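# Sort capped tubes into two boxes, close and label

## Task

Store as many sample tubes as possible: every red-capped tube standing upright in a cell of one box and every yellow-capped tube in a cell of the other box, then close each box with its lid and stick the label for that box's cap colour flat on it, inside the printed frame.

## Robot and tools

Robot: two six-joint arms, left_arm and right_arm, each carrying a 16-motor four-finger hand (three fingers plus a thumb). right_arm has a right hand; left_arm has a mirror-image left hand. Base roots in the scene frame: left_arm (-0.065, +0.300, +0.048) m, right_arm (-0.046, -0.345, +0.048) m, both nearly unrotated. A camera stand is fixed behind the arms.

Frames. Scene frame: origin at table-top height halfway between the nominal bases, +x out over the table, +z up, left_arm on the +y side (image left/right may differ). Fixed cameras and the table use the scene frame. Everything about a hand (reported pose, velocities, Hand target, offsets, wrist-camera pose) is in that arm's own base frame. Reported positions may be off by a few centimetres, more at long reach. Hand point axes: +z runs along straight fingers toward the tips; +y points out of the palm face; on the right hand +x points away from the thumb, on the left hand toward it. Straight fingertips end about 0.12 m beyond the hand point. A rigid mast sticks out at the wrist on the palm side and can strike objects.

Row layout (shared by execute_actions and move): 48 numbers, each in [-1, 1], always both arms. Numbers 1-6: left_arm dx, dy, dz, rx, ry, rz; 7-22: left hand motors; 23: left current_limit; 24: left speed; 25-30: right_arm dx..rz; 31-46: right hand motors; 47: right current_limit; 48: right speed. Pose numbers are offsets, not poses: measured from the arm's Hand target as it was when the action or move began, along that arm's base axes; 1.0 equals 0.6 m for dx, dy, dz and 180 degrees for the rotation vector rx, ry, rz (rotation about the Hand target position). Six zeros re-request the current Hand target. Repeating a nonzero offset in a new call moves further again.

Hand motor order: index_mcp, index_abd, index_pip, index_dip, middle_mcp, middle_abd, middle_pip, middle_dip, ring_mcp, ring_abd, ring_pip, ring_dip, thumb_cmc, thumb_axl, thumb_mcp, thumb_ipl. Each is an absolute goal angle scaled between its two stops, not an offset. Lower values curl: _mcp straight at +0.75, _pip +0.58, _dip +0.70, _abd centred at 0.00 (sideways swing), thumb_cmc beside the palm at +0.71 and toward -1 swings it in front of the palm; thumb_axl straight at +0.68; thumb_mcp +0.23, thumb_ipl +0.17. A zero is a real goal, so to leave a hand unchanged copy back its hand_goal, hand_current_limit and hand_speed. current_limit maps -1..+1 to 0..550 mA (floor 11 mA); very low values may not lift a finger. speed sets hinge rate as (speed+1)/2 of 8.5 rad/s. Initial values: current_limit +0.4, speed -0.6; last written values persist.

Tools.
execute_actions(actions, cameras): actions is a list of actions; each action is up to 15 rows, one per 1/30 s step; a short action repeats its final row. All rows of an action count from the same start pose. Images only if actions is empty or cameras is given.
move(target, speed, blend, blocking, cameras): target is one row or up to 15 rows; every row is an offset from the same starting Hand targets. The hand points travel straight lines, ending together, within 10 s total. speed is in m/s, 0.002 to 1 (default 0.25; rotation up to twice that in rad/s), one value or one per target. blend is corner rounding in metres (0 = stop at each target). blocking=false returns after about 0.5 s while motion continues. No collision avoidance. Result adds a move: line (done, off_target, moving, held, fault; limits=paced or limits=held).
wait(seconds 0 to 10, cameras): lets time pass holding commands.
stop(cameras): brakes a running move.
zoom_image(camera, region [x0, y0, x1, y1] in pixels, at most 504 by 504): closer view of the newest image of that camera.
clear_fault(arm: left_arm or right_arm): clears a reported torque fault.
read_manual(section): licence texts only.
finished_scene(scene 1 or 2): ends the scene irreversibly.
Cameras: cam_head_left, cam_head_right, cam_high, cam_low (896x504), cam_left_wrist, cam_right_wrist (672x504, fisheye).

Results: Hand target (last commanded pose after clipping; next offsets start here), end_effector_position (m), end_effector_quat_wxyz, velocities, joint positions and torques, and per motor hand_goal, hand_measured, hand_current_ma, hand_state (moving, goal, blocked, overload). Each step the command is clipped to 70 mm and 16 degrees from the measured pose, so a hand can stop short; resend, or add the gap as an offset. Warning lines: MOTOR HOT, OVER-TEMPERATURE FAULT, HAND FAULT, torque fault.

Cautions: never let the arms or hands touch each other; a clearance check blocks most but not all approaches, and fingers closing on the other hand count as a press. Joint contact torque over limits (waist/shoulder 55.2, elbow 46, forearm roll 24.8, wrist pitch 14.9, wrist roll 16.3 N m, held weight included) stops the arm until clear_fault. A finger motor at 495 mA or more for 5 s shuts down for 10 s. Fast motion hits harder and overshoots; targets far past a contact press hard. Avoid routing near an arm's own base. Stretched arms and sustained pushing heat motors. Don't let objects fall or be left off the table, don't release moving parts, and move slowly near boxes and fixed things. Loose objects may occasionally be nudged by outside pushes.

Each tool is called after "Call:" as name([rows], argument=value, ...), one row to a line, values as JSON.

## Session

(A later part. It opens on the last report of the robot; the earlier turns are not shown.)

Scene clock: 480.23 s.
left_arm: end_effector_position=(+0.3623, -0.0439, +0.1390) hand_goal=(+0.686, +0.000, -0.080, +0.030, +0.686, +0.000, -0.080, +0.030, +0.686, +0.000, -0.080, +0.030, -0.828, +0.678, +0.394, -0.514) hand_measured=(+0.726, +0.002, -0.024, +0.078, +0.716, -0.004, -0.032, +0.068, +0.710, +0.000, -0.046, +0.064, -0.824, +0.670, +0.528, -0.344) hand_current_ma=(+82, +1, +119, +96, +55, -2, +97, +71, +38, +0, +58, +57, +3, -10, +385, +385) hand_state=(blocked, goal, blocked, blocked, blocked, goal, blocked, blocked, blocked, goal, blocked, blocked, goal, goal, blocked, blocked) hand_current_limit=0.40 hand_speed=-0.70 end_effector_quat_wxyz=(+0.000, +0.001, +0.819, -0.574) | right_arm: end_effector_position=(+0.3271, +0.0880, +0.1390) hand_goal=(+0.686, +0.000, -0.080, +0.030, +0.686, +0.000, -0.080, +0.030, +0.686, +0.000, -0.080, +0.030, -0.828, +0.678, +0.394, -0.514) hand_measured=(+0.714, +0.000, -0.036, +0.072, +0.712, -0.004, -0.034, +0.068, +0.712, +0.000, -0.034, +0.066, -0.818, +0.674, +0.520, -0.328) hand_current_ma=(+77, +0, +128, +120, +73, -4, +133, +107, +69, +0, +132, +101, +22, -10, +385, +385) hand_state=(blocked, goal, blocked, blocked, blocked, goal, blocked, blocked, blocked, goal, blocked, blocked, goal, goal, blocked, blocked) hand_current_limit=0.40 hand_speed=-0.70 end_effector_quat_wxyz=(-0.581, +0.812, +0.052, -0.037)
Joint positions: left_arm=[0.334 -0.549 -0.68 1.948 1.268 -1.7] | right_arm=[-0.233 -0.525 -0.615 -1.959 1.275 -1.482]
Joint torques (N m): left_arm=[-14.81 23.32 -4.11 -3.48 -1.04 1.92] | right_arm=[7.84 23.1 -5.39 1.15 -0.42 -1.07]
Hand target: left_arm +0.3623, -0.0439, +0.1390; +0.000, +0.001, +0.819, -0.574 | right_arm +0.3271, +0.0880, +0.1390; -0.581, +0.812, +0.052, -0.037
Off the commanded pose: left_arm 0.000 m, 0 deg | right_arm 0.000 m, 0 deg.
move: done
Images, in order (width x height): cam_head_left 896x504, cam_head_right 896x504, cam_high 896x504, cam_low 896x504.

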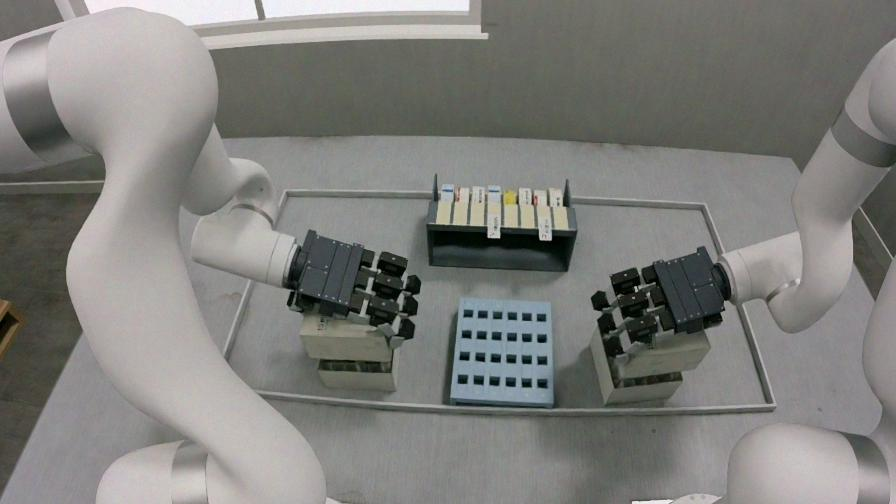

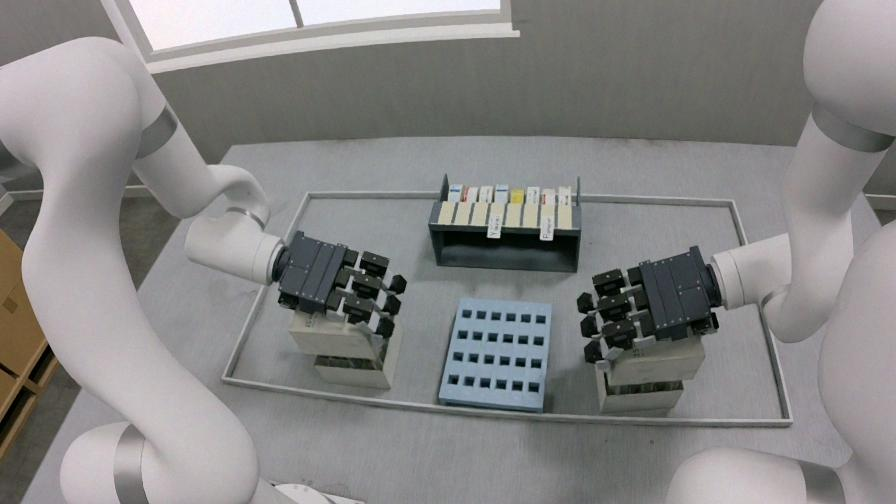

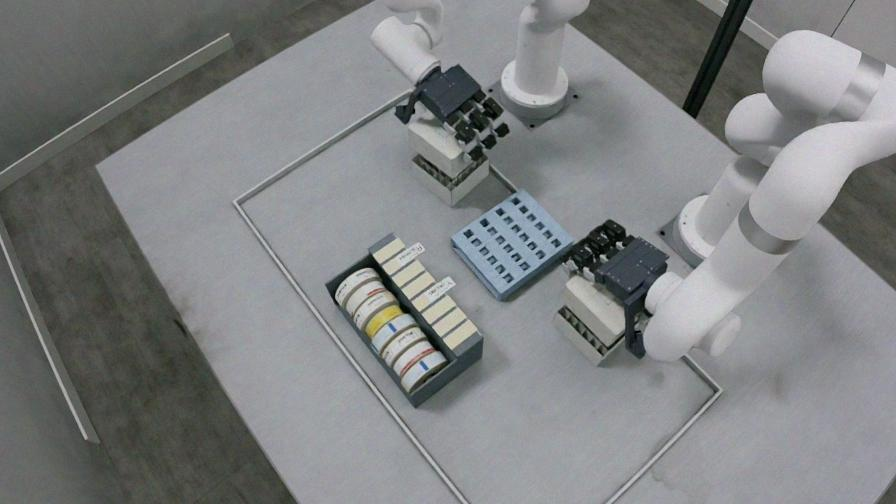

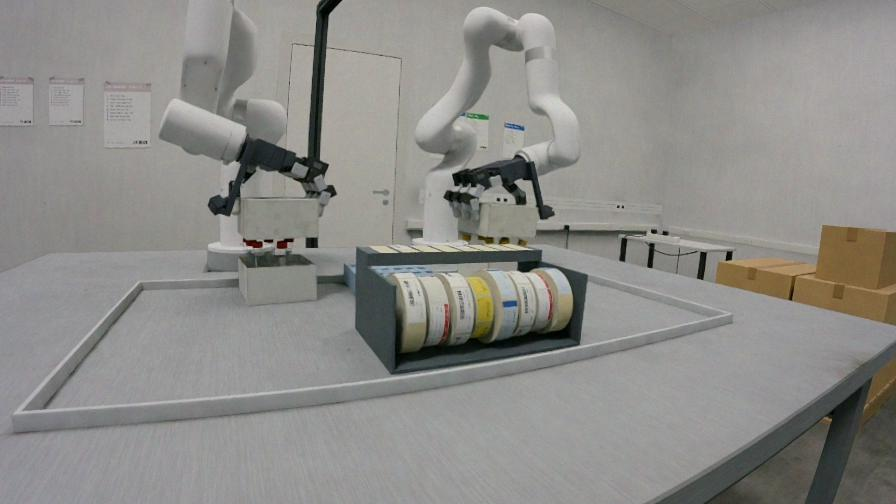

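Call:
zoom_image(camera="cam_head_left", region=[600, 340, 710, 410])

Call:
zoom_image(camera="cam_head_left", region=[300, 335, 410, 405])

Call:
zoom_image(camera="cam_high", region=[405, 135, 475, 205])

Call:
zoom_image(camera="cam_head_right", region=[590, 340, 700, 420])

Call:
zoom_image(camera="cam_head_right", region=[290, 320, 410, 400])

Scaled by 4.582 from the camera's 896x504 image, which has a finer 1280x720 frame.

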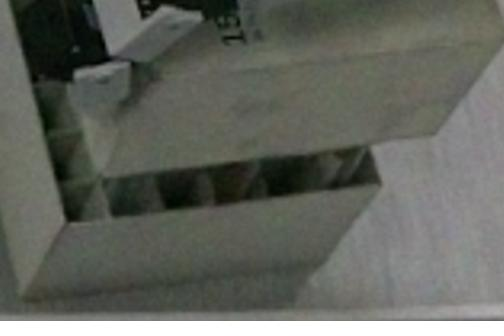

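Scaled by 4.582 from the camera's 896x504 image, which has a finer 1280x720 frame.

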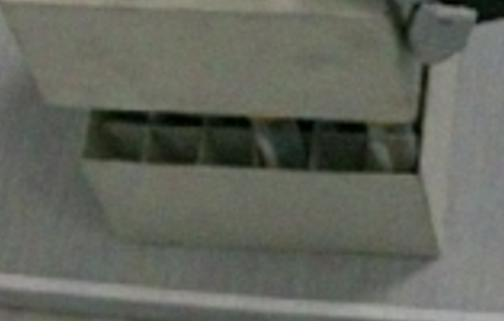

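Scaled by 7.200 from the camera's 896x504 image, which has a finer 1280x720 frame.

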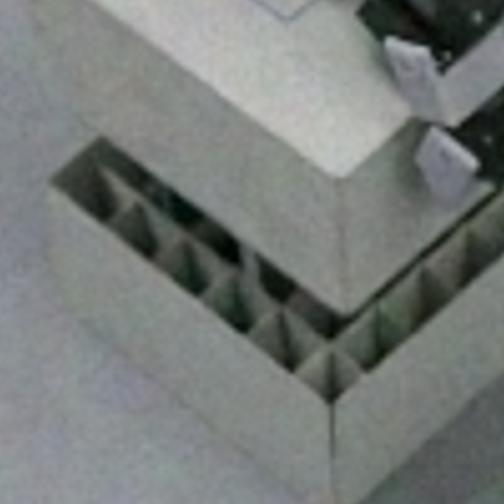

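Scaled by 4.582 from the camera's 896x504 image, which has a finer 1280x720 frame.

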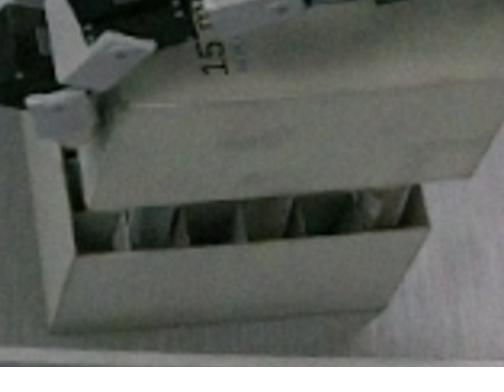

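Scaled by 4.200 from the camera's 896x504 image, which has a finer 1280x720 frame.

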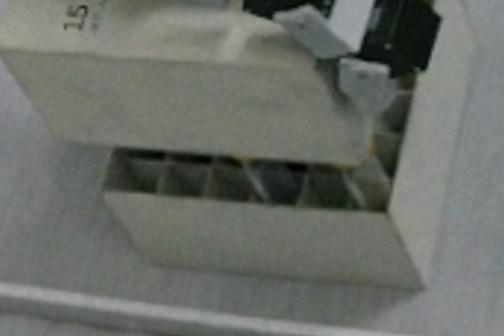

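Call:
move([
  [0.0083,0.0033,-0.005,0,0,0, 0.685,0,-0.08,0.029,0.685,0,-0.08,0.029,0.685,0,-0.08,0.029,-0.829,0.677,0.393,-0.514,0.4,-0.7, 0.005,-0.0083,-0.005,0,0,0, 0.685,0,-0.08,0.029,0.685,0,-0.08,0.029,0.685,0,-0.08,0.029,-0.829,0.677,0.393,-0.514,0.4,-0.7],
  [0.0083,0.0033,-0.0617,0,0,0, 0.685,0,-0.08,0.029,0.685,0,-0.08,0.029,0.685,0,-0.08,0.029,-0.829,0.677,0.393,-0.514,0.4,-0.7, 0.005,-0.0083,-0.0617,0,0,0, 0.685,0,-0.08,0.029,0.685,0,-0.08,0.029,0.685,0,-0.08,0.029,-0.829,0.677,0.393,-0.514,0.4,-0.7],
], speed=0.08, blend=[0.003,0], cameras=["cam_head_left","cam_head_right","cam_high","cam_low"])

Call:
zoom_image(camera="cam_high", region=[545, 280, 635, 370])

Call:
zoom_image(camera="cam_high", region=[395, 120, 495, 210])

Call:
zoom_image(camera="cam_head_left", region=[300, 335, 410, 405])

Call:
zoom_image(camera="cam_head_left", region=[600, 340, 710, 410])

Call:
zoom_image(camera="cam_low", region=[220, 190, 340, 310])

Scene clock: 498.53 s.
left_arm: end_effector_position=(+0.3673, -0.0419, +0.1020) hand_goal=(+0.686, +0.000, -0.080, +0.030, +0.686, +0.000, -0.080, +0.030, +0.686, +0.000, -0.080, +0.030, -0.828, +0.678, +0.394, -0.514) hand_measured=(+0.726, +0.002, -0.024, +0.078, +0.716, -0.004, -0.032, +0.068, +0.710, +0.000, -0.046, +0.064, -0.824, +0.670, +0.528, -0.344) hand_current_ma=(+83, +1, +119, +96, +55, -2, +97, +71, +38, +0, +58, +57, +3, -10, +385, +385) hand_state=(blocked, goal, blocked, blocked, blocked, goal, blocked, blocked, blocked, goal, blocked, blocked, goal, goal, blocked, blocked) hand_current_limit=0.40 hand_speed=-0.70 end_effector_quat_wxyz=(+0.000, +0.001, +0.819, -0.574) | right_arm: end_effector_position=(+0.3301, +0.0830, +0.1020) hand_goal=(+0.686, +0.000, -0.080, +0.030, +0.686, +0.000, -0.080, +0.030, +0.686, +0.000, -0.080, +0.030, -0.828, +0.678, +0.394, -0.514) hand_measured=(+0.714, +0.000, -0.036, +0.072, +0.712, -0.004, -0.034, +0.068, +0.712, +0.000, -0.034, +0.066, -0.818, +0.674, +0.520, -0.328) hand_current_ma=(+77, +0, +128, +120, +73, -4, +133, +107, +69, +0, +132, +101, +22, -10, +385, +385) hand_state=(blocked, goal, blocked, blocked, blocked, goal, blocked, blocked, blocked, goal, blocked, blocked, goal, goal, blocked, blocked) hand_current_limit=0.40 hand_speed=-0.70 end_effector_quat_wxyz=(-0.581, +0.812, +0.052, -0.037)
Joint positions: left_arm=[0.335 -0.655 -0.716 1.927 1.243 -1.63] | right_arm=[-0.244 -0.637 -0.649 -1.946 1.247 -1.558]
Joint torques (N m): left_arm=[12.59 26.51 -11.16 -3.03 -1.11 1.89] | right_arm=[-4.7 26.25 -22.92 4.69 -0.32 -1.11]
Hand target: left_arm +0.3673, -0.0419, +0.1020; +0.000, +0.001, +0.819, -0.574 | right_arm +0.3301, +0.0830, +0.1020; -0.581, +0.812, +0.052, -0.037
Off the commanded pose: left_arm 0.000 m, 0 deg | right_arm 0.000 m, 0 deg.
move: done
Images, in order (width x height): cam_head_left 896x504, cam_head_right 896x504, cam_high 896x504, cam_low 896x504.

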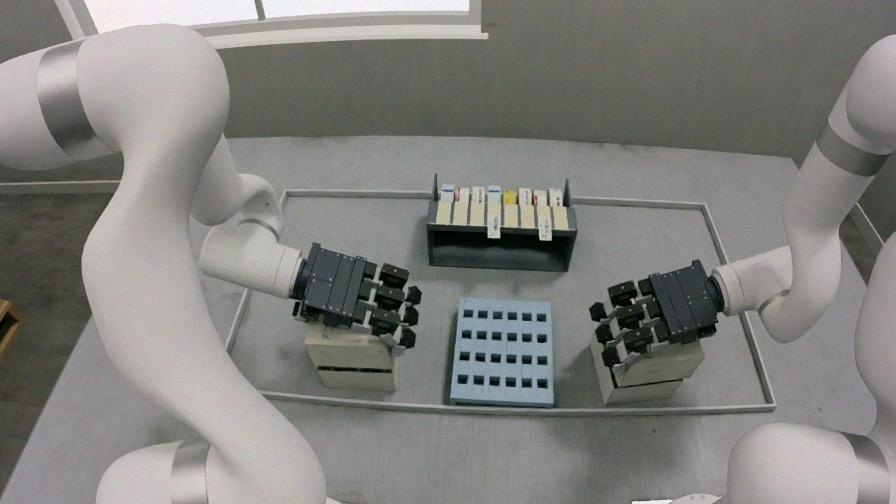

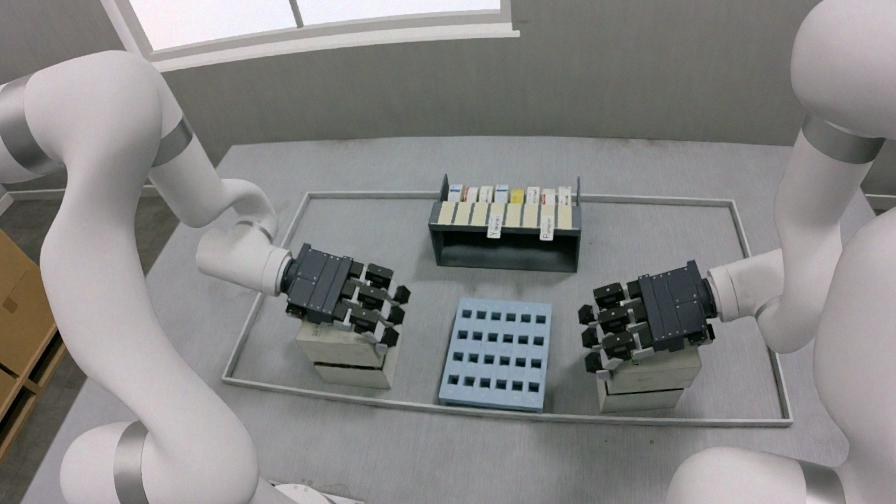

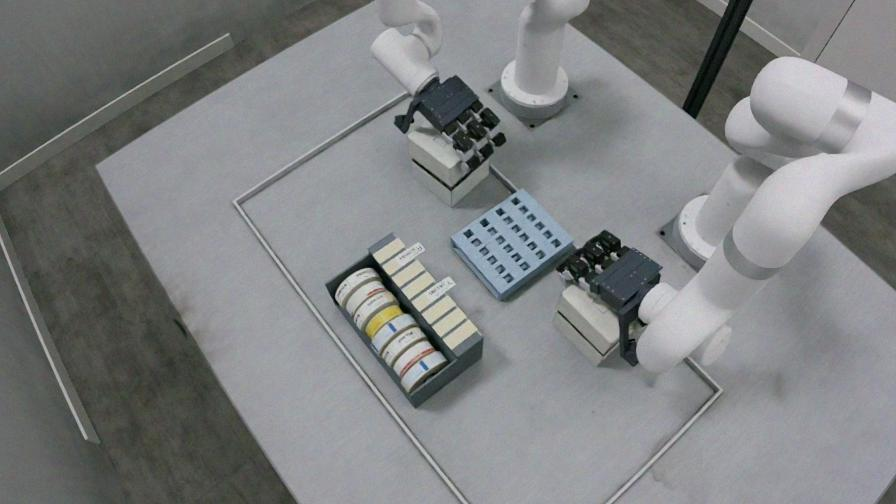

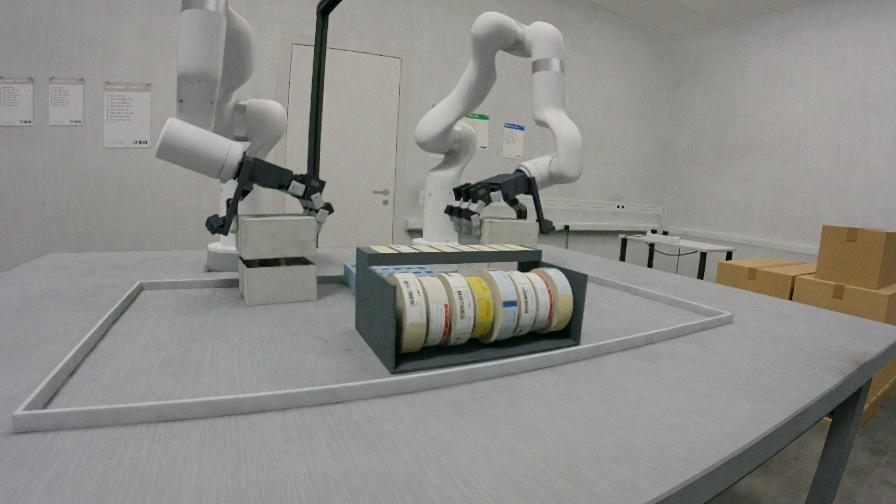

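Scaled by 5.600 from the camera's 896x504 image, which has a finer 1280x720 frame.

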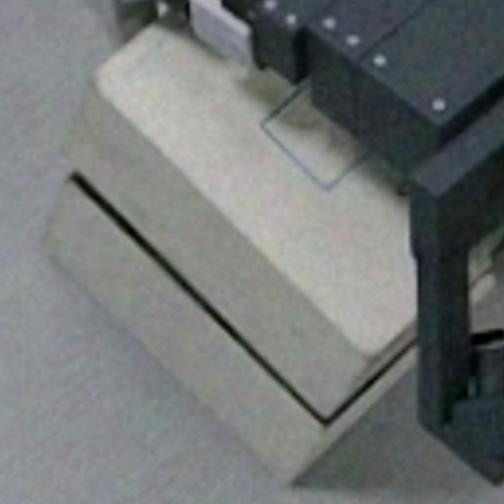

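Scaled by 5.040 from the camera's 896x504 image, which has a finer 1280x720 frame.

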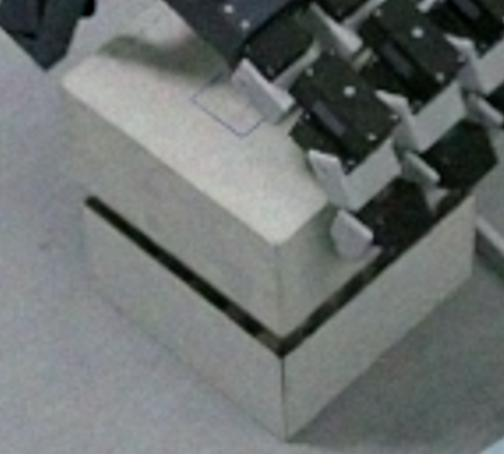

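Scaled by 4.582 from the camera's 896x504 image, which has a finer 1280x720 frame.

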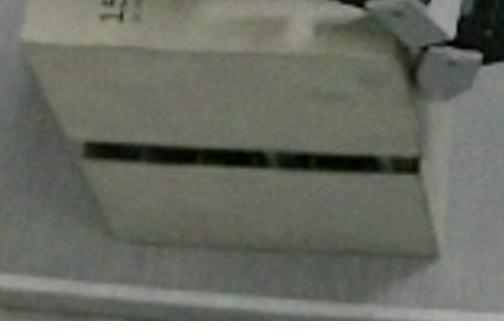

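Scaled by 4.582 from the camera's 896x504 image, which has a finer 1280x720 frame.

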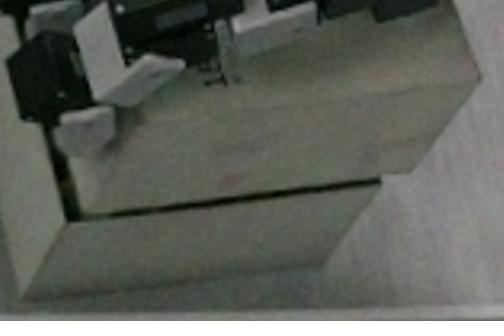

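Scaled by 4.200 from the camera's 896x504 image, which has a finer 1280x720 frame.

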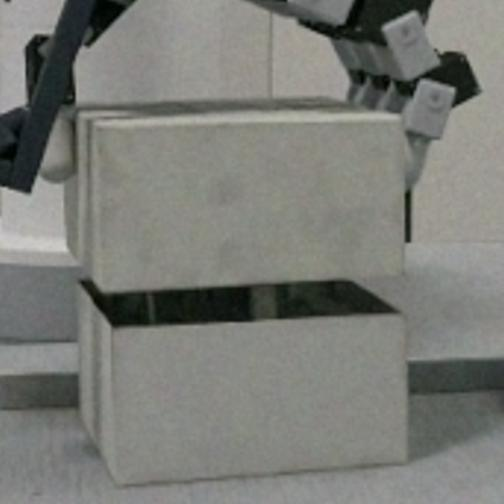

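Call:
move([
  [-0.0025,0.0017,-0.0233,0,0,0, 0.685,0,-0.08,0.029,0.685,0,-0.08,0.029,0.685,0,-0.08,0.029,-0.829,0.677,0.393,-0.514,0.4,-0.7, 0.0017,0.005,-0.0233,0,0,0, 0.685,0,-0.08,0.029,0.685,0,-0.08,0.029,0.685,0,-0.08,0.029,-0.829,0.677,0.393,-0.514,0.4,-0.7],
], speed=0.05, cameras=["cam_head_left","cam_head_right","cam_high","cam_low"])

Call:
zoom_image(camera="cam_high", region=[545, 280, 635, 370])

Call:
zoom_image(camera="cam_high", region=[395, 120, 495, 210])

Call:
zoom_image(camera="cam_head_left", region=[300, 335, 410, 405])

Call:
zoom_image(camera="cam_head_left", region=[600, 340, 710, 410])

Call:
zoom_image(camera="cam_low", region=[220, 190, 340, 310])

Call:
zoom_image(camera="cam_head_right", region=[290, 330, 410, 400])

Scene clock: 507.17 s.
left_arm: end_effector_position=(+0.3658, -0.0409, +0.0880) hand_goal=(+0.686, +0.000, -0.080, +0.030, +0.686, +0.000, -0.080, +0.030, +0.686, +0.000, -0.080, +0.030, -0.828, +0.678, +0.394, -0.514) hand_measured=(+0.726, +0.002, -0.024, +0.078, +0.716, -0.004, -0.032, +0.068, +0.710, +0.000, -0.046, +0.064, -0.824, +0.670, +0.528, -0.344) hand_current_ma=(+83, +1, +119, +96, +55, -2, +97, +71, +38, +0, +58, +57, +3, -10, +385, +385) hand_state=(blocked, goal, blocked, blocked, blocked, goal, blocked, blocked, blocked, goal, blocked, blocked, goal, goal, blocked, blocked) hand_current_limit=0.40 hand_speed=-0.70 end_effector_quat_wxyz=(+0.000, +0.001, +0.819, -0.574) | right_arm: end_effector_position=(+0.3311, +0.0860, +0.0880) hand_goal=(+0.686, +0.000, -0.080, +0.030, +0.686, +0.000, -0.080, +0.030, +0.686, +0.000, -0.080, +0.030, -0.828, +0.678, +0.394, -0.514) hand_measured=(+0.714, +0.000, -0.036, +0.072, +0.712, -0.004, -0.034, +0.068, +0.712, +0.000, -0.034, +0.066, -0.818, +0.674, +0.520, -0.328) hand_current_ma=(+77, +0, +128, +120, +73, -4, +133, +107, +69, +0, +132, +101, +22, -10, +385, +385) hand_state=(blocked, goal, blocked, blocked, blocked, goal, blocked, blocked, blocked, goal, blocked, blocked, goal, goal, blocked, blocked) hand_current_limit=0.40 hand_speed=-0.70 end_effector_quat_wxyz=(-0.581, +0.812, +0.052, -0.037)
Joint positions: left_arm=[0.339 -0.692 -0.723 1.921 1.233 -1.601] | right_arm=[-0.235 -0.677 -0.661 -1.929 1.236 -1.586]
Joint torques (N m): left_arm=[17.39 26.85 -11.08 -3.28 -1.09 1.89] | right_arm=[8.48 27.04 -22.04 4.33 -0.43 -1.05]
Hand target: left_arm +0.3658, -0.0409, +0.0880; +0.000, +0.001, +0.819, -0.574 | right_arm +0.3311, +0.0860, +0.0880; -0.581, +0.812, +0.052, -0.037
Off the commanded pose: left_arm 0.000 m, 0 deg | right_arm 0.000 m, 0 deg.
move: done
Images, in order (width x height): cam_head_left 896x504, cam_head_right 896x504, cam_high 896x504, cam_low 896x504.

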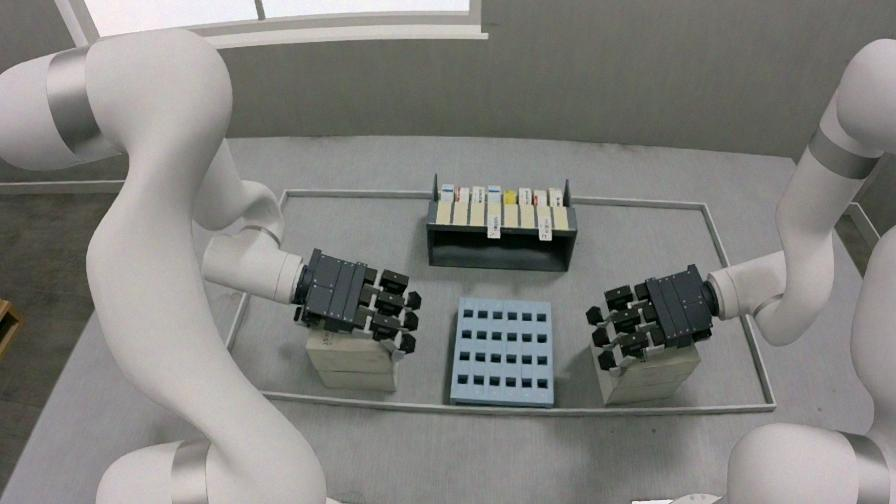

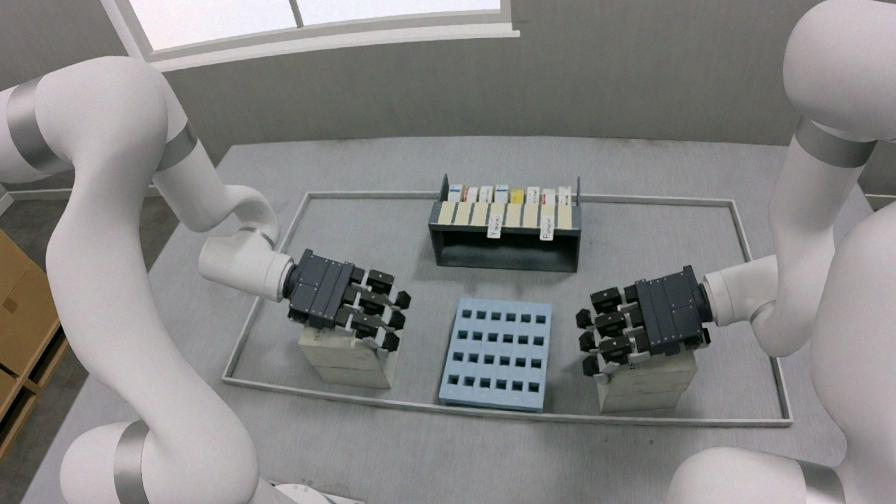

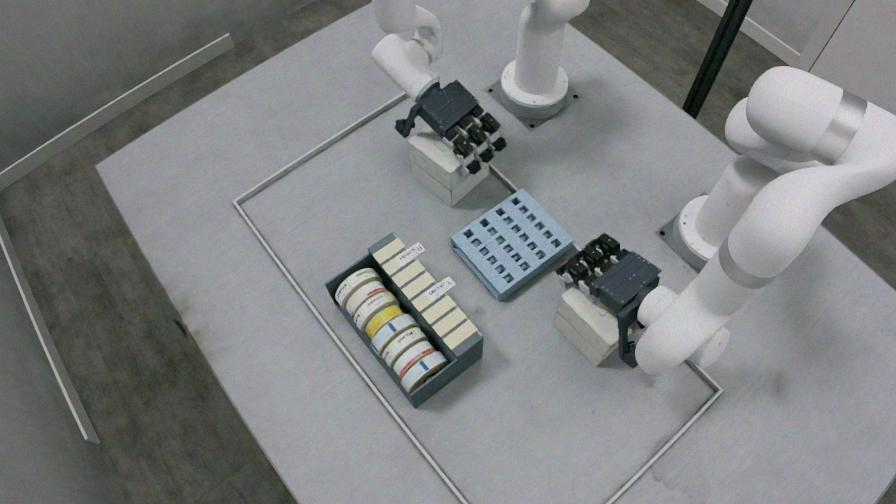

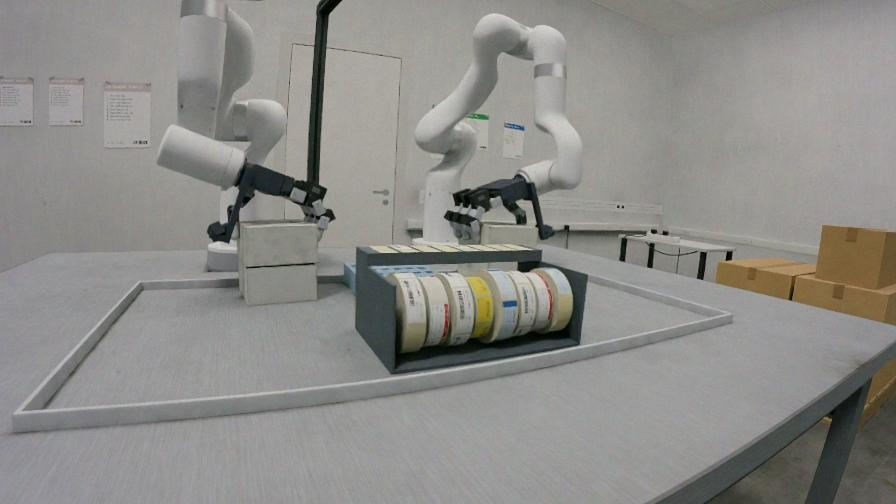

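Scaled by 5.600 from the camera's 896x504 image, which has a finer 1280x720 frame.

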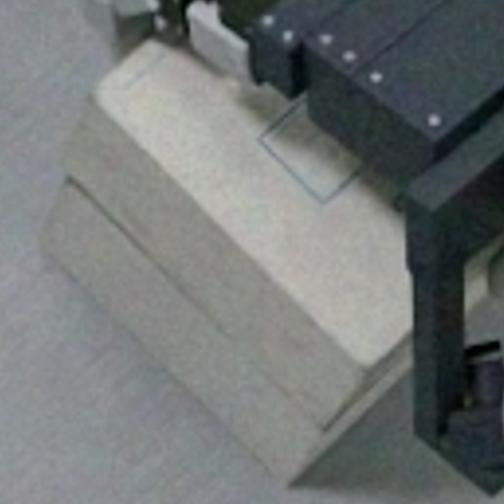

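Scaled by 5.040 from the camera's 896x504 image, which has a finer 1280x720 frame.

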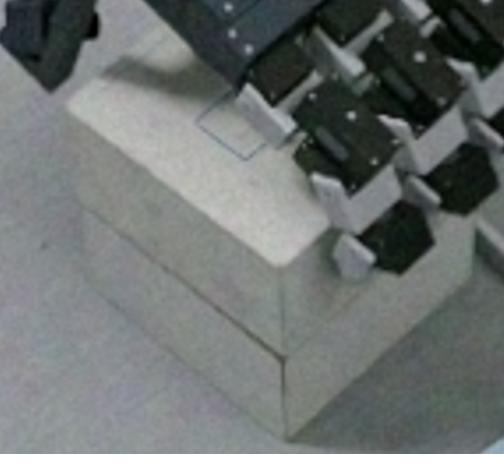

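Scaled by 4.582 from the camera's 896x504 image, which has a finer 1280x720 frame.

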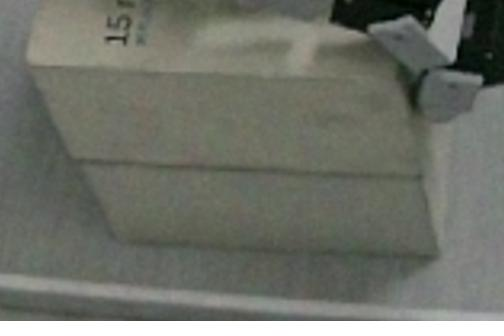

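Scaled by 4.582 from the camera's 896x504 image, which has a finer 1280x720 frame.

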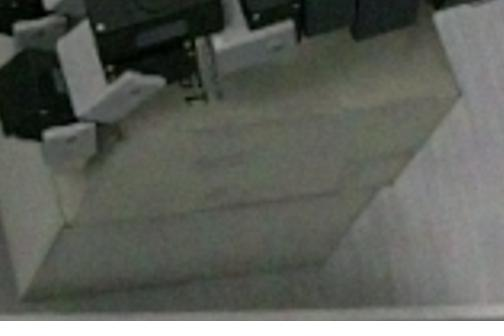

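Scaled by 4.200 from the camera's 896x504 image, which has a finer 1280x720 frame.

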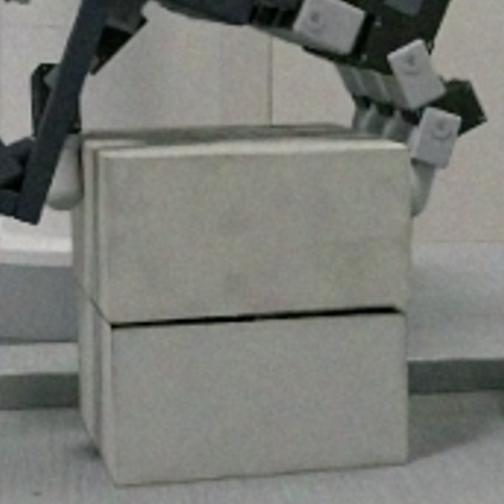

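Scaled by 4.200 from the camera's 896x504 image, which has a finer 1280x720 frame.

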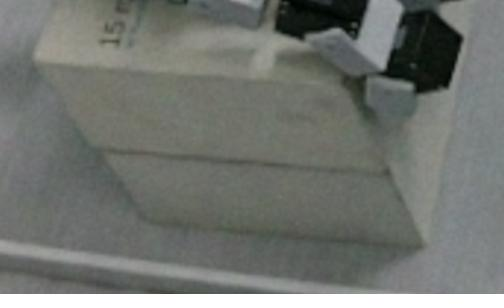

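Call:
move([
  [0,0,-0.0267,0,0,0, 0.685,0,-0.08,0.029,0.685,0,-0.08,0.029,0.685,0,-0.08,0.029,-0.829,0.677,0.393,-0.514,0.4,-0.7, 0,0.0007,-0.0267,0,0,0, 0.685,0,-0.08,0.029,0.685,0,-0.08,0.029,0.685,0,-0.08,0.029,-0.829,0.677,0.393,-0.514,0.4,-0.7],
], speed=0.04, cameras=["cam_head_left","cam_high","cam_low"])

Call:
zoom_image(camera="cam_high", region=[545, 280, 635, 370])

Call:
zoom_image(camera="cam_high", region=[395, 120, 495, 210])

Call:
zoom_image(camera="cam_low", region=[220, 190, 340, 310])

Scene clock: 513.50 s.
left_arm: end_effector_position=(+0.3658, -0.0409, +0.0720) hand_goal=(+0.686, +0.000, -0.080, +0.030, +0.686, +0.000, -0.080, +0.030, +0.686, +0.000, -0.080, +0.030, -0.828, +0.678, +0.394, -0.514) hand_measured=(+0.726, +0.002, -0.024, +0.078, +0.718, -0.004, -0.032, +0.064, +0.716, +0.000, -0.046, +0.050, -0.822, +0.672, +0.530, -0.352) hand_current_ma=(+83, +1, +119, +96, +61, -2, +97, +58, +53, +0, +58, +26, +4, -5, +385, +385) hand_state=(blocked, goal, blocked, blocked, blocked, goal, blocked, blocked, blocked, goal, blocked, goal, goal, goal, blocked, blocked) hand_current_limit=0.40 hand_speed=-0.70 end_effector_quat_wxyz=(+0.000, +0.001, +0.819, -0.574) | right_arm: end_effector_position=(+0.3311, +0.0864, +0.0720) hand_goal=(+0.686, +0.000, -0.080, +0.030, +0.686, +0.000, -0.080, +0.030, +0.686, +0.000, -0.080, +0.030, -0.828, +0.678, +0.394, -0.514) hand_measured=(+0.714, +0.000, -0.036, +0.072, +0.714, -0.004, -0.034, +0.068, +0.714, +0.000, -0.034, +0.064, -0.818, +0.674, +0.520, -0.328) hand_current_ma=(+77, +0, +128, +120, +75, -4, +133, +105, +75, +0, +132, +90, +22, -10, +385, +385) hand_state=(blocked, goal, blocked, blocked, blocked, goal, blocked, blocked, blocked, goal, blocked, blocked, goal, goal, blocked, blocked) hand_current_limit=0.40 hand_speed=-0.70 end_effector_quat_wxyz=(-0.581, +0.812, +0.052, -0.037)
Joint positions: left_arm=[0.339 -0.736 -0.737 1.911 1.222 -1.57] | right_arm=[-0.234 -0.724 -0.675 -1.917 1.225 -1.618]
Joint torques (N m): left_arm=[14.46 27.6 -10.12 -3.13 -1.06 1.92] | right_arm=[8.54 28.26 -21.44 4.19 -0.43 -1.08]
Hand target: left_arm +0.3658, -0.0409, +0.0720; +0.000, +0.001, +0.819, -0.574 | right_arm +0.3311, +0.0864, +0.0720; -0.581, +0.812, +0.052, -0.037
Off the commanded pose: left_arm 0.000 m, 0 deg | right_arm 0.000 m, 0 deg.
move: done
Images, in order (width x height): cam_head_left 896x504, cam_high 896x504, cam_low 896x504.

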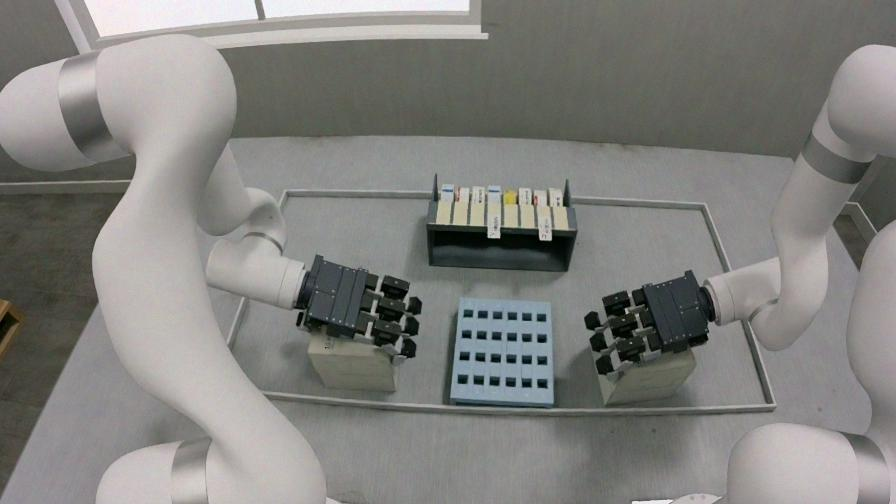

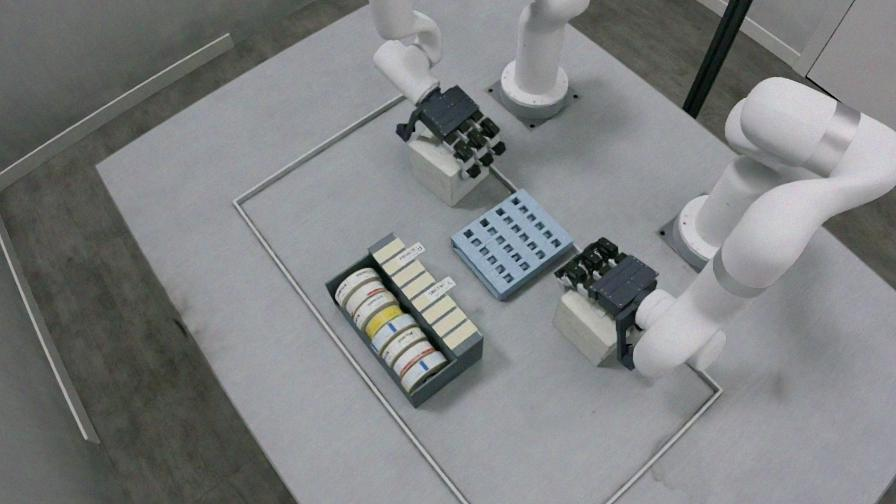

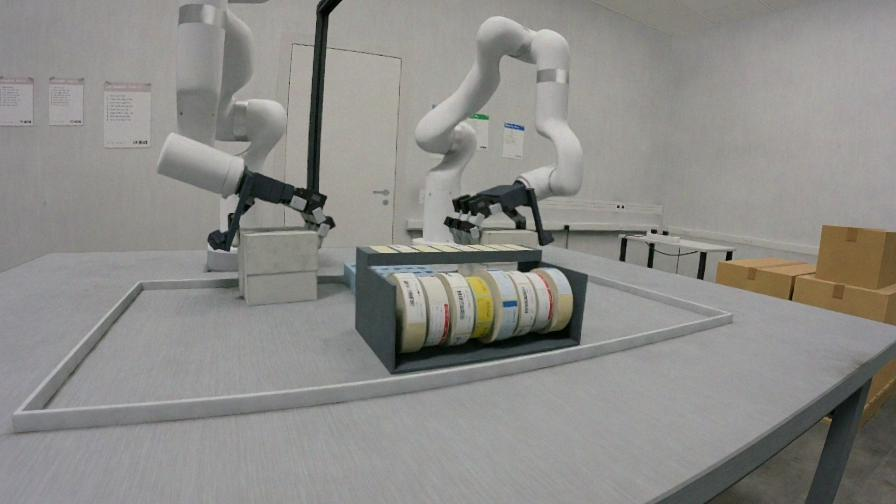

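Scaled by 5.600 from the camera's 896x504 image, which has a finer 1280x720 frame.

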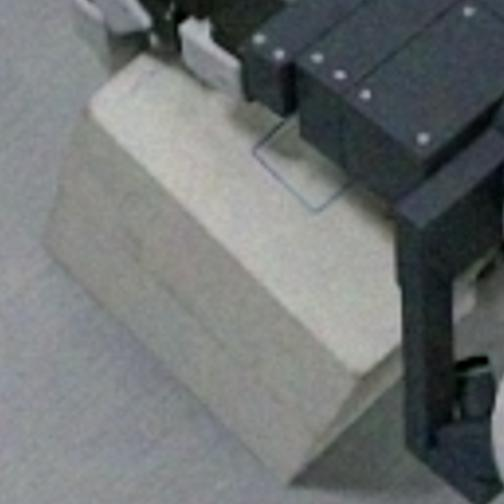

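Scaled by 5.040 from the camera's 896x504 image, which has a finer 1280x720 frame.

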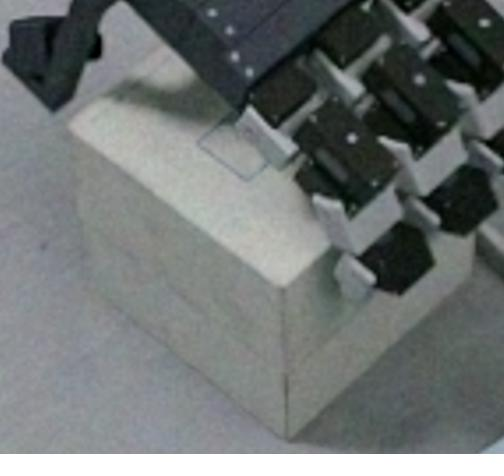

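Scaled by 4.200 from the camera's 896x504 image, which has a finer 1280x720 frame.

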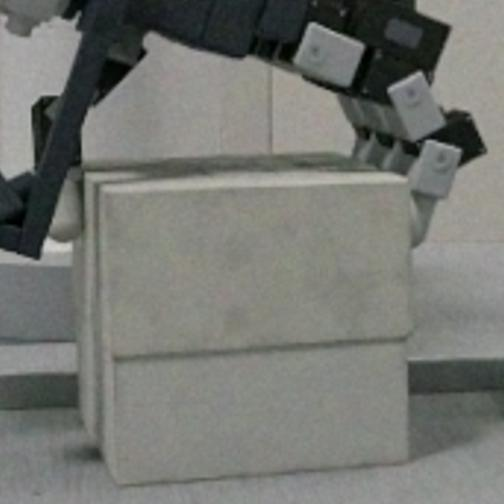

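Call:
move([
  [0,0,-0.0225,0,0,0, 0.685,0,-0.08,0.029,0.685,0,-0.08,0.029,0.685,0,-0.08,0.029,-0.829,0.677,0.393,-0.514,0.4,-0.7, 0,0,-0.0225,0,0,0, 0.685,0,-0.08,0.029,0.685,0,-0.08,0.029,0.685,0,-0.08,0.029,-0.829,0.677,0.393,-0.514,0.4,-0.7],
  [0,0,-0.0225,0,0,0, 0.753,0,0.139,0.261,0.753,0,0.139,0.261,0.753,0,0.139,0.261,-0.829,0.677,0.65,-0.157,0.4,-0.4, 0,0,-0.0225,0,0,0, 0.753,0,0.139,0.261,0.753,0,0.139,0.261,0.753,0,0.139,0.261,-0.829,0.677,0.65,-0.157,0.4,-0.4],
], speed=[0.04,0.04], cameras=["cam_head_left","cam_low"])

Call:
zoom_image(camera="cam_low", region=[220, 190, 340, 310])

Call:
zoom_image(camera="cam_head_left", region=[280, 270, 420, 410])

Scene clock: 517.63 s.
left_arm: end_effector_position=(+0.3658, -0.0409, +0.0585) hand_goal=(+0.754, +0.000, +0.140, +0.262, +0.754, +0.000, +0.140, +0.262, +0.754, +0.000, +0.140, +0.262, -0.828, +0.678, +0.650, -0.156) hand_measured=(+0.744, +0.002, +0.134, +0.258, +0.738, -0.004, +0.134, +0.258, +0.738, +0.000, +0.134, +0.258, -0.822, +0.674, +0.642, -0.160) hand_current_ma=(-12, +1, -4, -2, -23, -2, -5, -2, -22, +0, -5, -2, +5, -2, -10, -3) hand_state=(goal, goal, goal, goal, goal, goal, goal, goal, goal, goal, goal, goal, goal, goal, goal, goal) hand_current_limit=0.40 hand_speed=-0.40 end_effector_quat_wxyz=(+0.000, +0.001, +0.819, -0.574) | right_arm: end_effector_position=(+0.3311, +0.0864, +0.0585) hand_goal=(+0.754, +0.000, +0.140, +0.262, +0.754, +0.000, +0.140, +0.262, +0.754, +0.000, +0.140, +0.262, -0.828, +0.678, +0.650, -0.156) hand_measured=(+0.738, +0.000, +0.134, +0.258, +0.736, -0.004, +0.134, +0.260, +0.736, +0.000, +0.134, +0.260, -0.820, +0.674, +0.644, -0.158) hand_current_ma=(-35, +0, -10, -5, -46, -4, -10, -4, -46, +0, -9, -4, +15, -6, -17, -5) hand_state=(goal, goal, goal, goal, goal, goal, goal, goal, goal, goal, goal, goal, goal, goal, goal, goal) hand_current_limit=0.40 hand_speed=-0.40 end_effector_quat_wxyz=(-0.581, +0.812, +0.052, -0.037)
Joint positions: left_arm=[0.339 -0.774 -0.749 1.902 1.214 -1.545] | right_arm=[-0.234 -0.763 -0.688 -1.908 1.216 -1.644]
Joint torques (N m): left_arm=[-8.21 28.85 -9.06 -2.8 -0.13 1.81] | right_arm=[7.36 28.03 -18.57 3.92 0.39 -1.02]
Hand target: left_arm +0.3658, -0.0409, +0.0585; +0.000, +0.001, +0.819, -0.574 | right_arm +0.3311, +0.0864, +0.0585; -0.581, +0.812, +0.052, -0.037
Off the commanded pose: left_arm 0.000 m, 0 deg | right_arm 0.000 m, 0 deg.
move: done
Images, in order (width x height): cam_head_left 896x504, cam_low 896x504.

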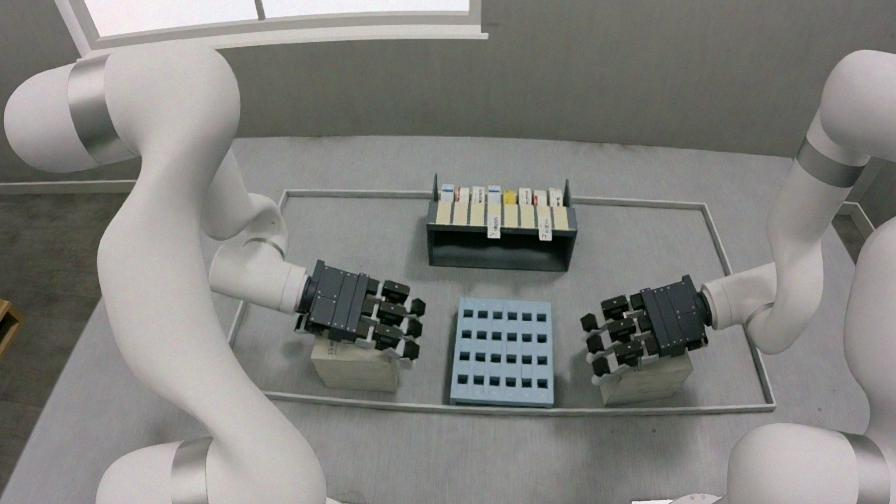

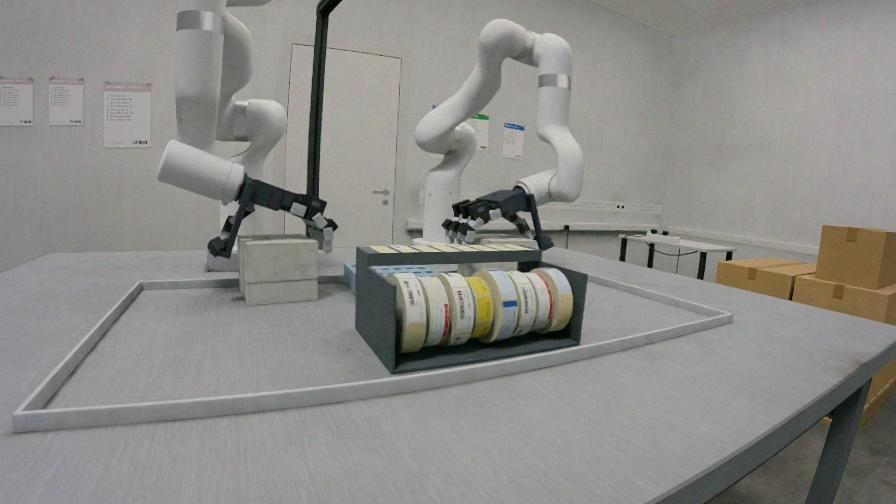

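Scaled by 4.200 from the camera's 896x504 image, which has a finer 1280x720 frame.

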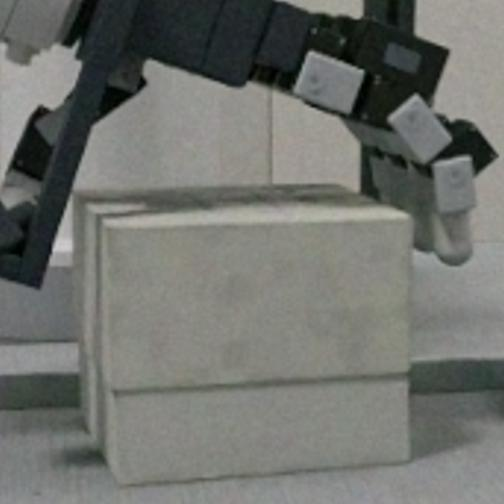

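Scaled by 3.600 from the camera's 896x504 image, which has a finer 1280x720 frame.

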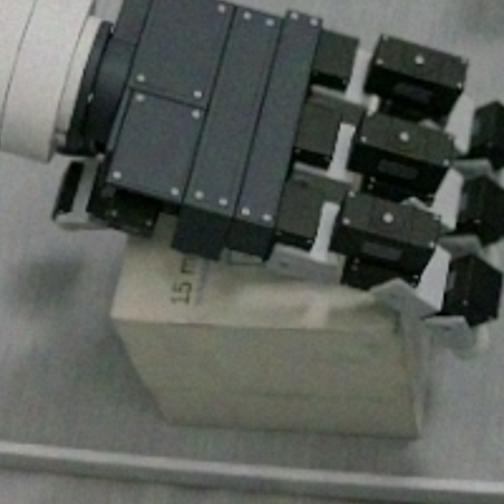

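Call:
zoom_image(camera="cam_head_left", region=[470, 190, 580, 275])

Call:
zoom_image(camera="cam_head_left", region=[420, 170, 580, 280])

Scaled by 4.582 from the camera's 896x504 image, which has a finer 1280x720 frame.

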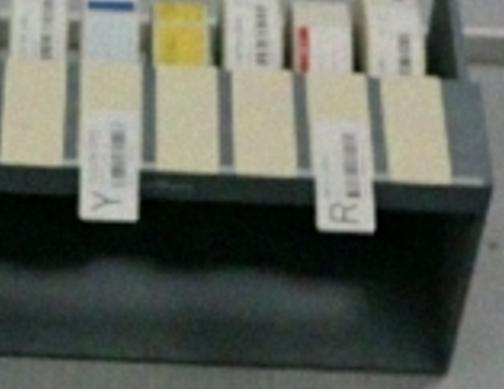

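Scaled by 3.150 from the camera's 896x504 image, which has a finer 1280x720 frame.

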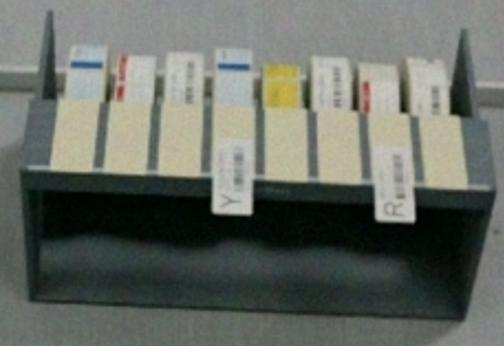

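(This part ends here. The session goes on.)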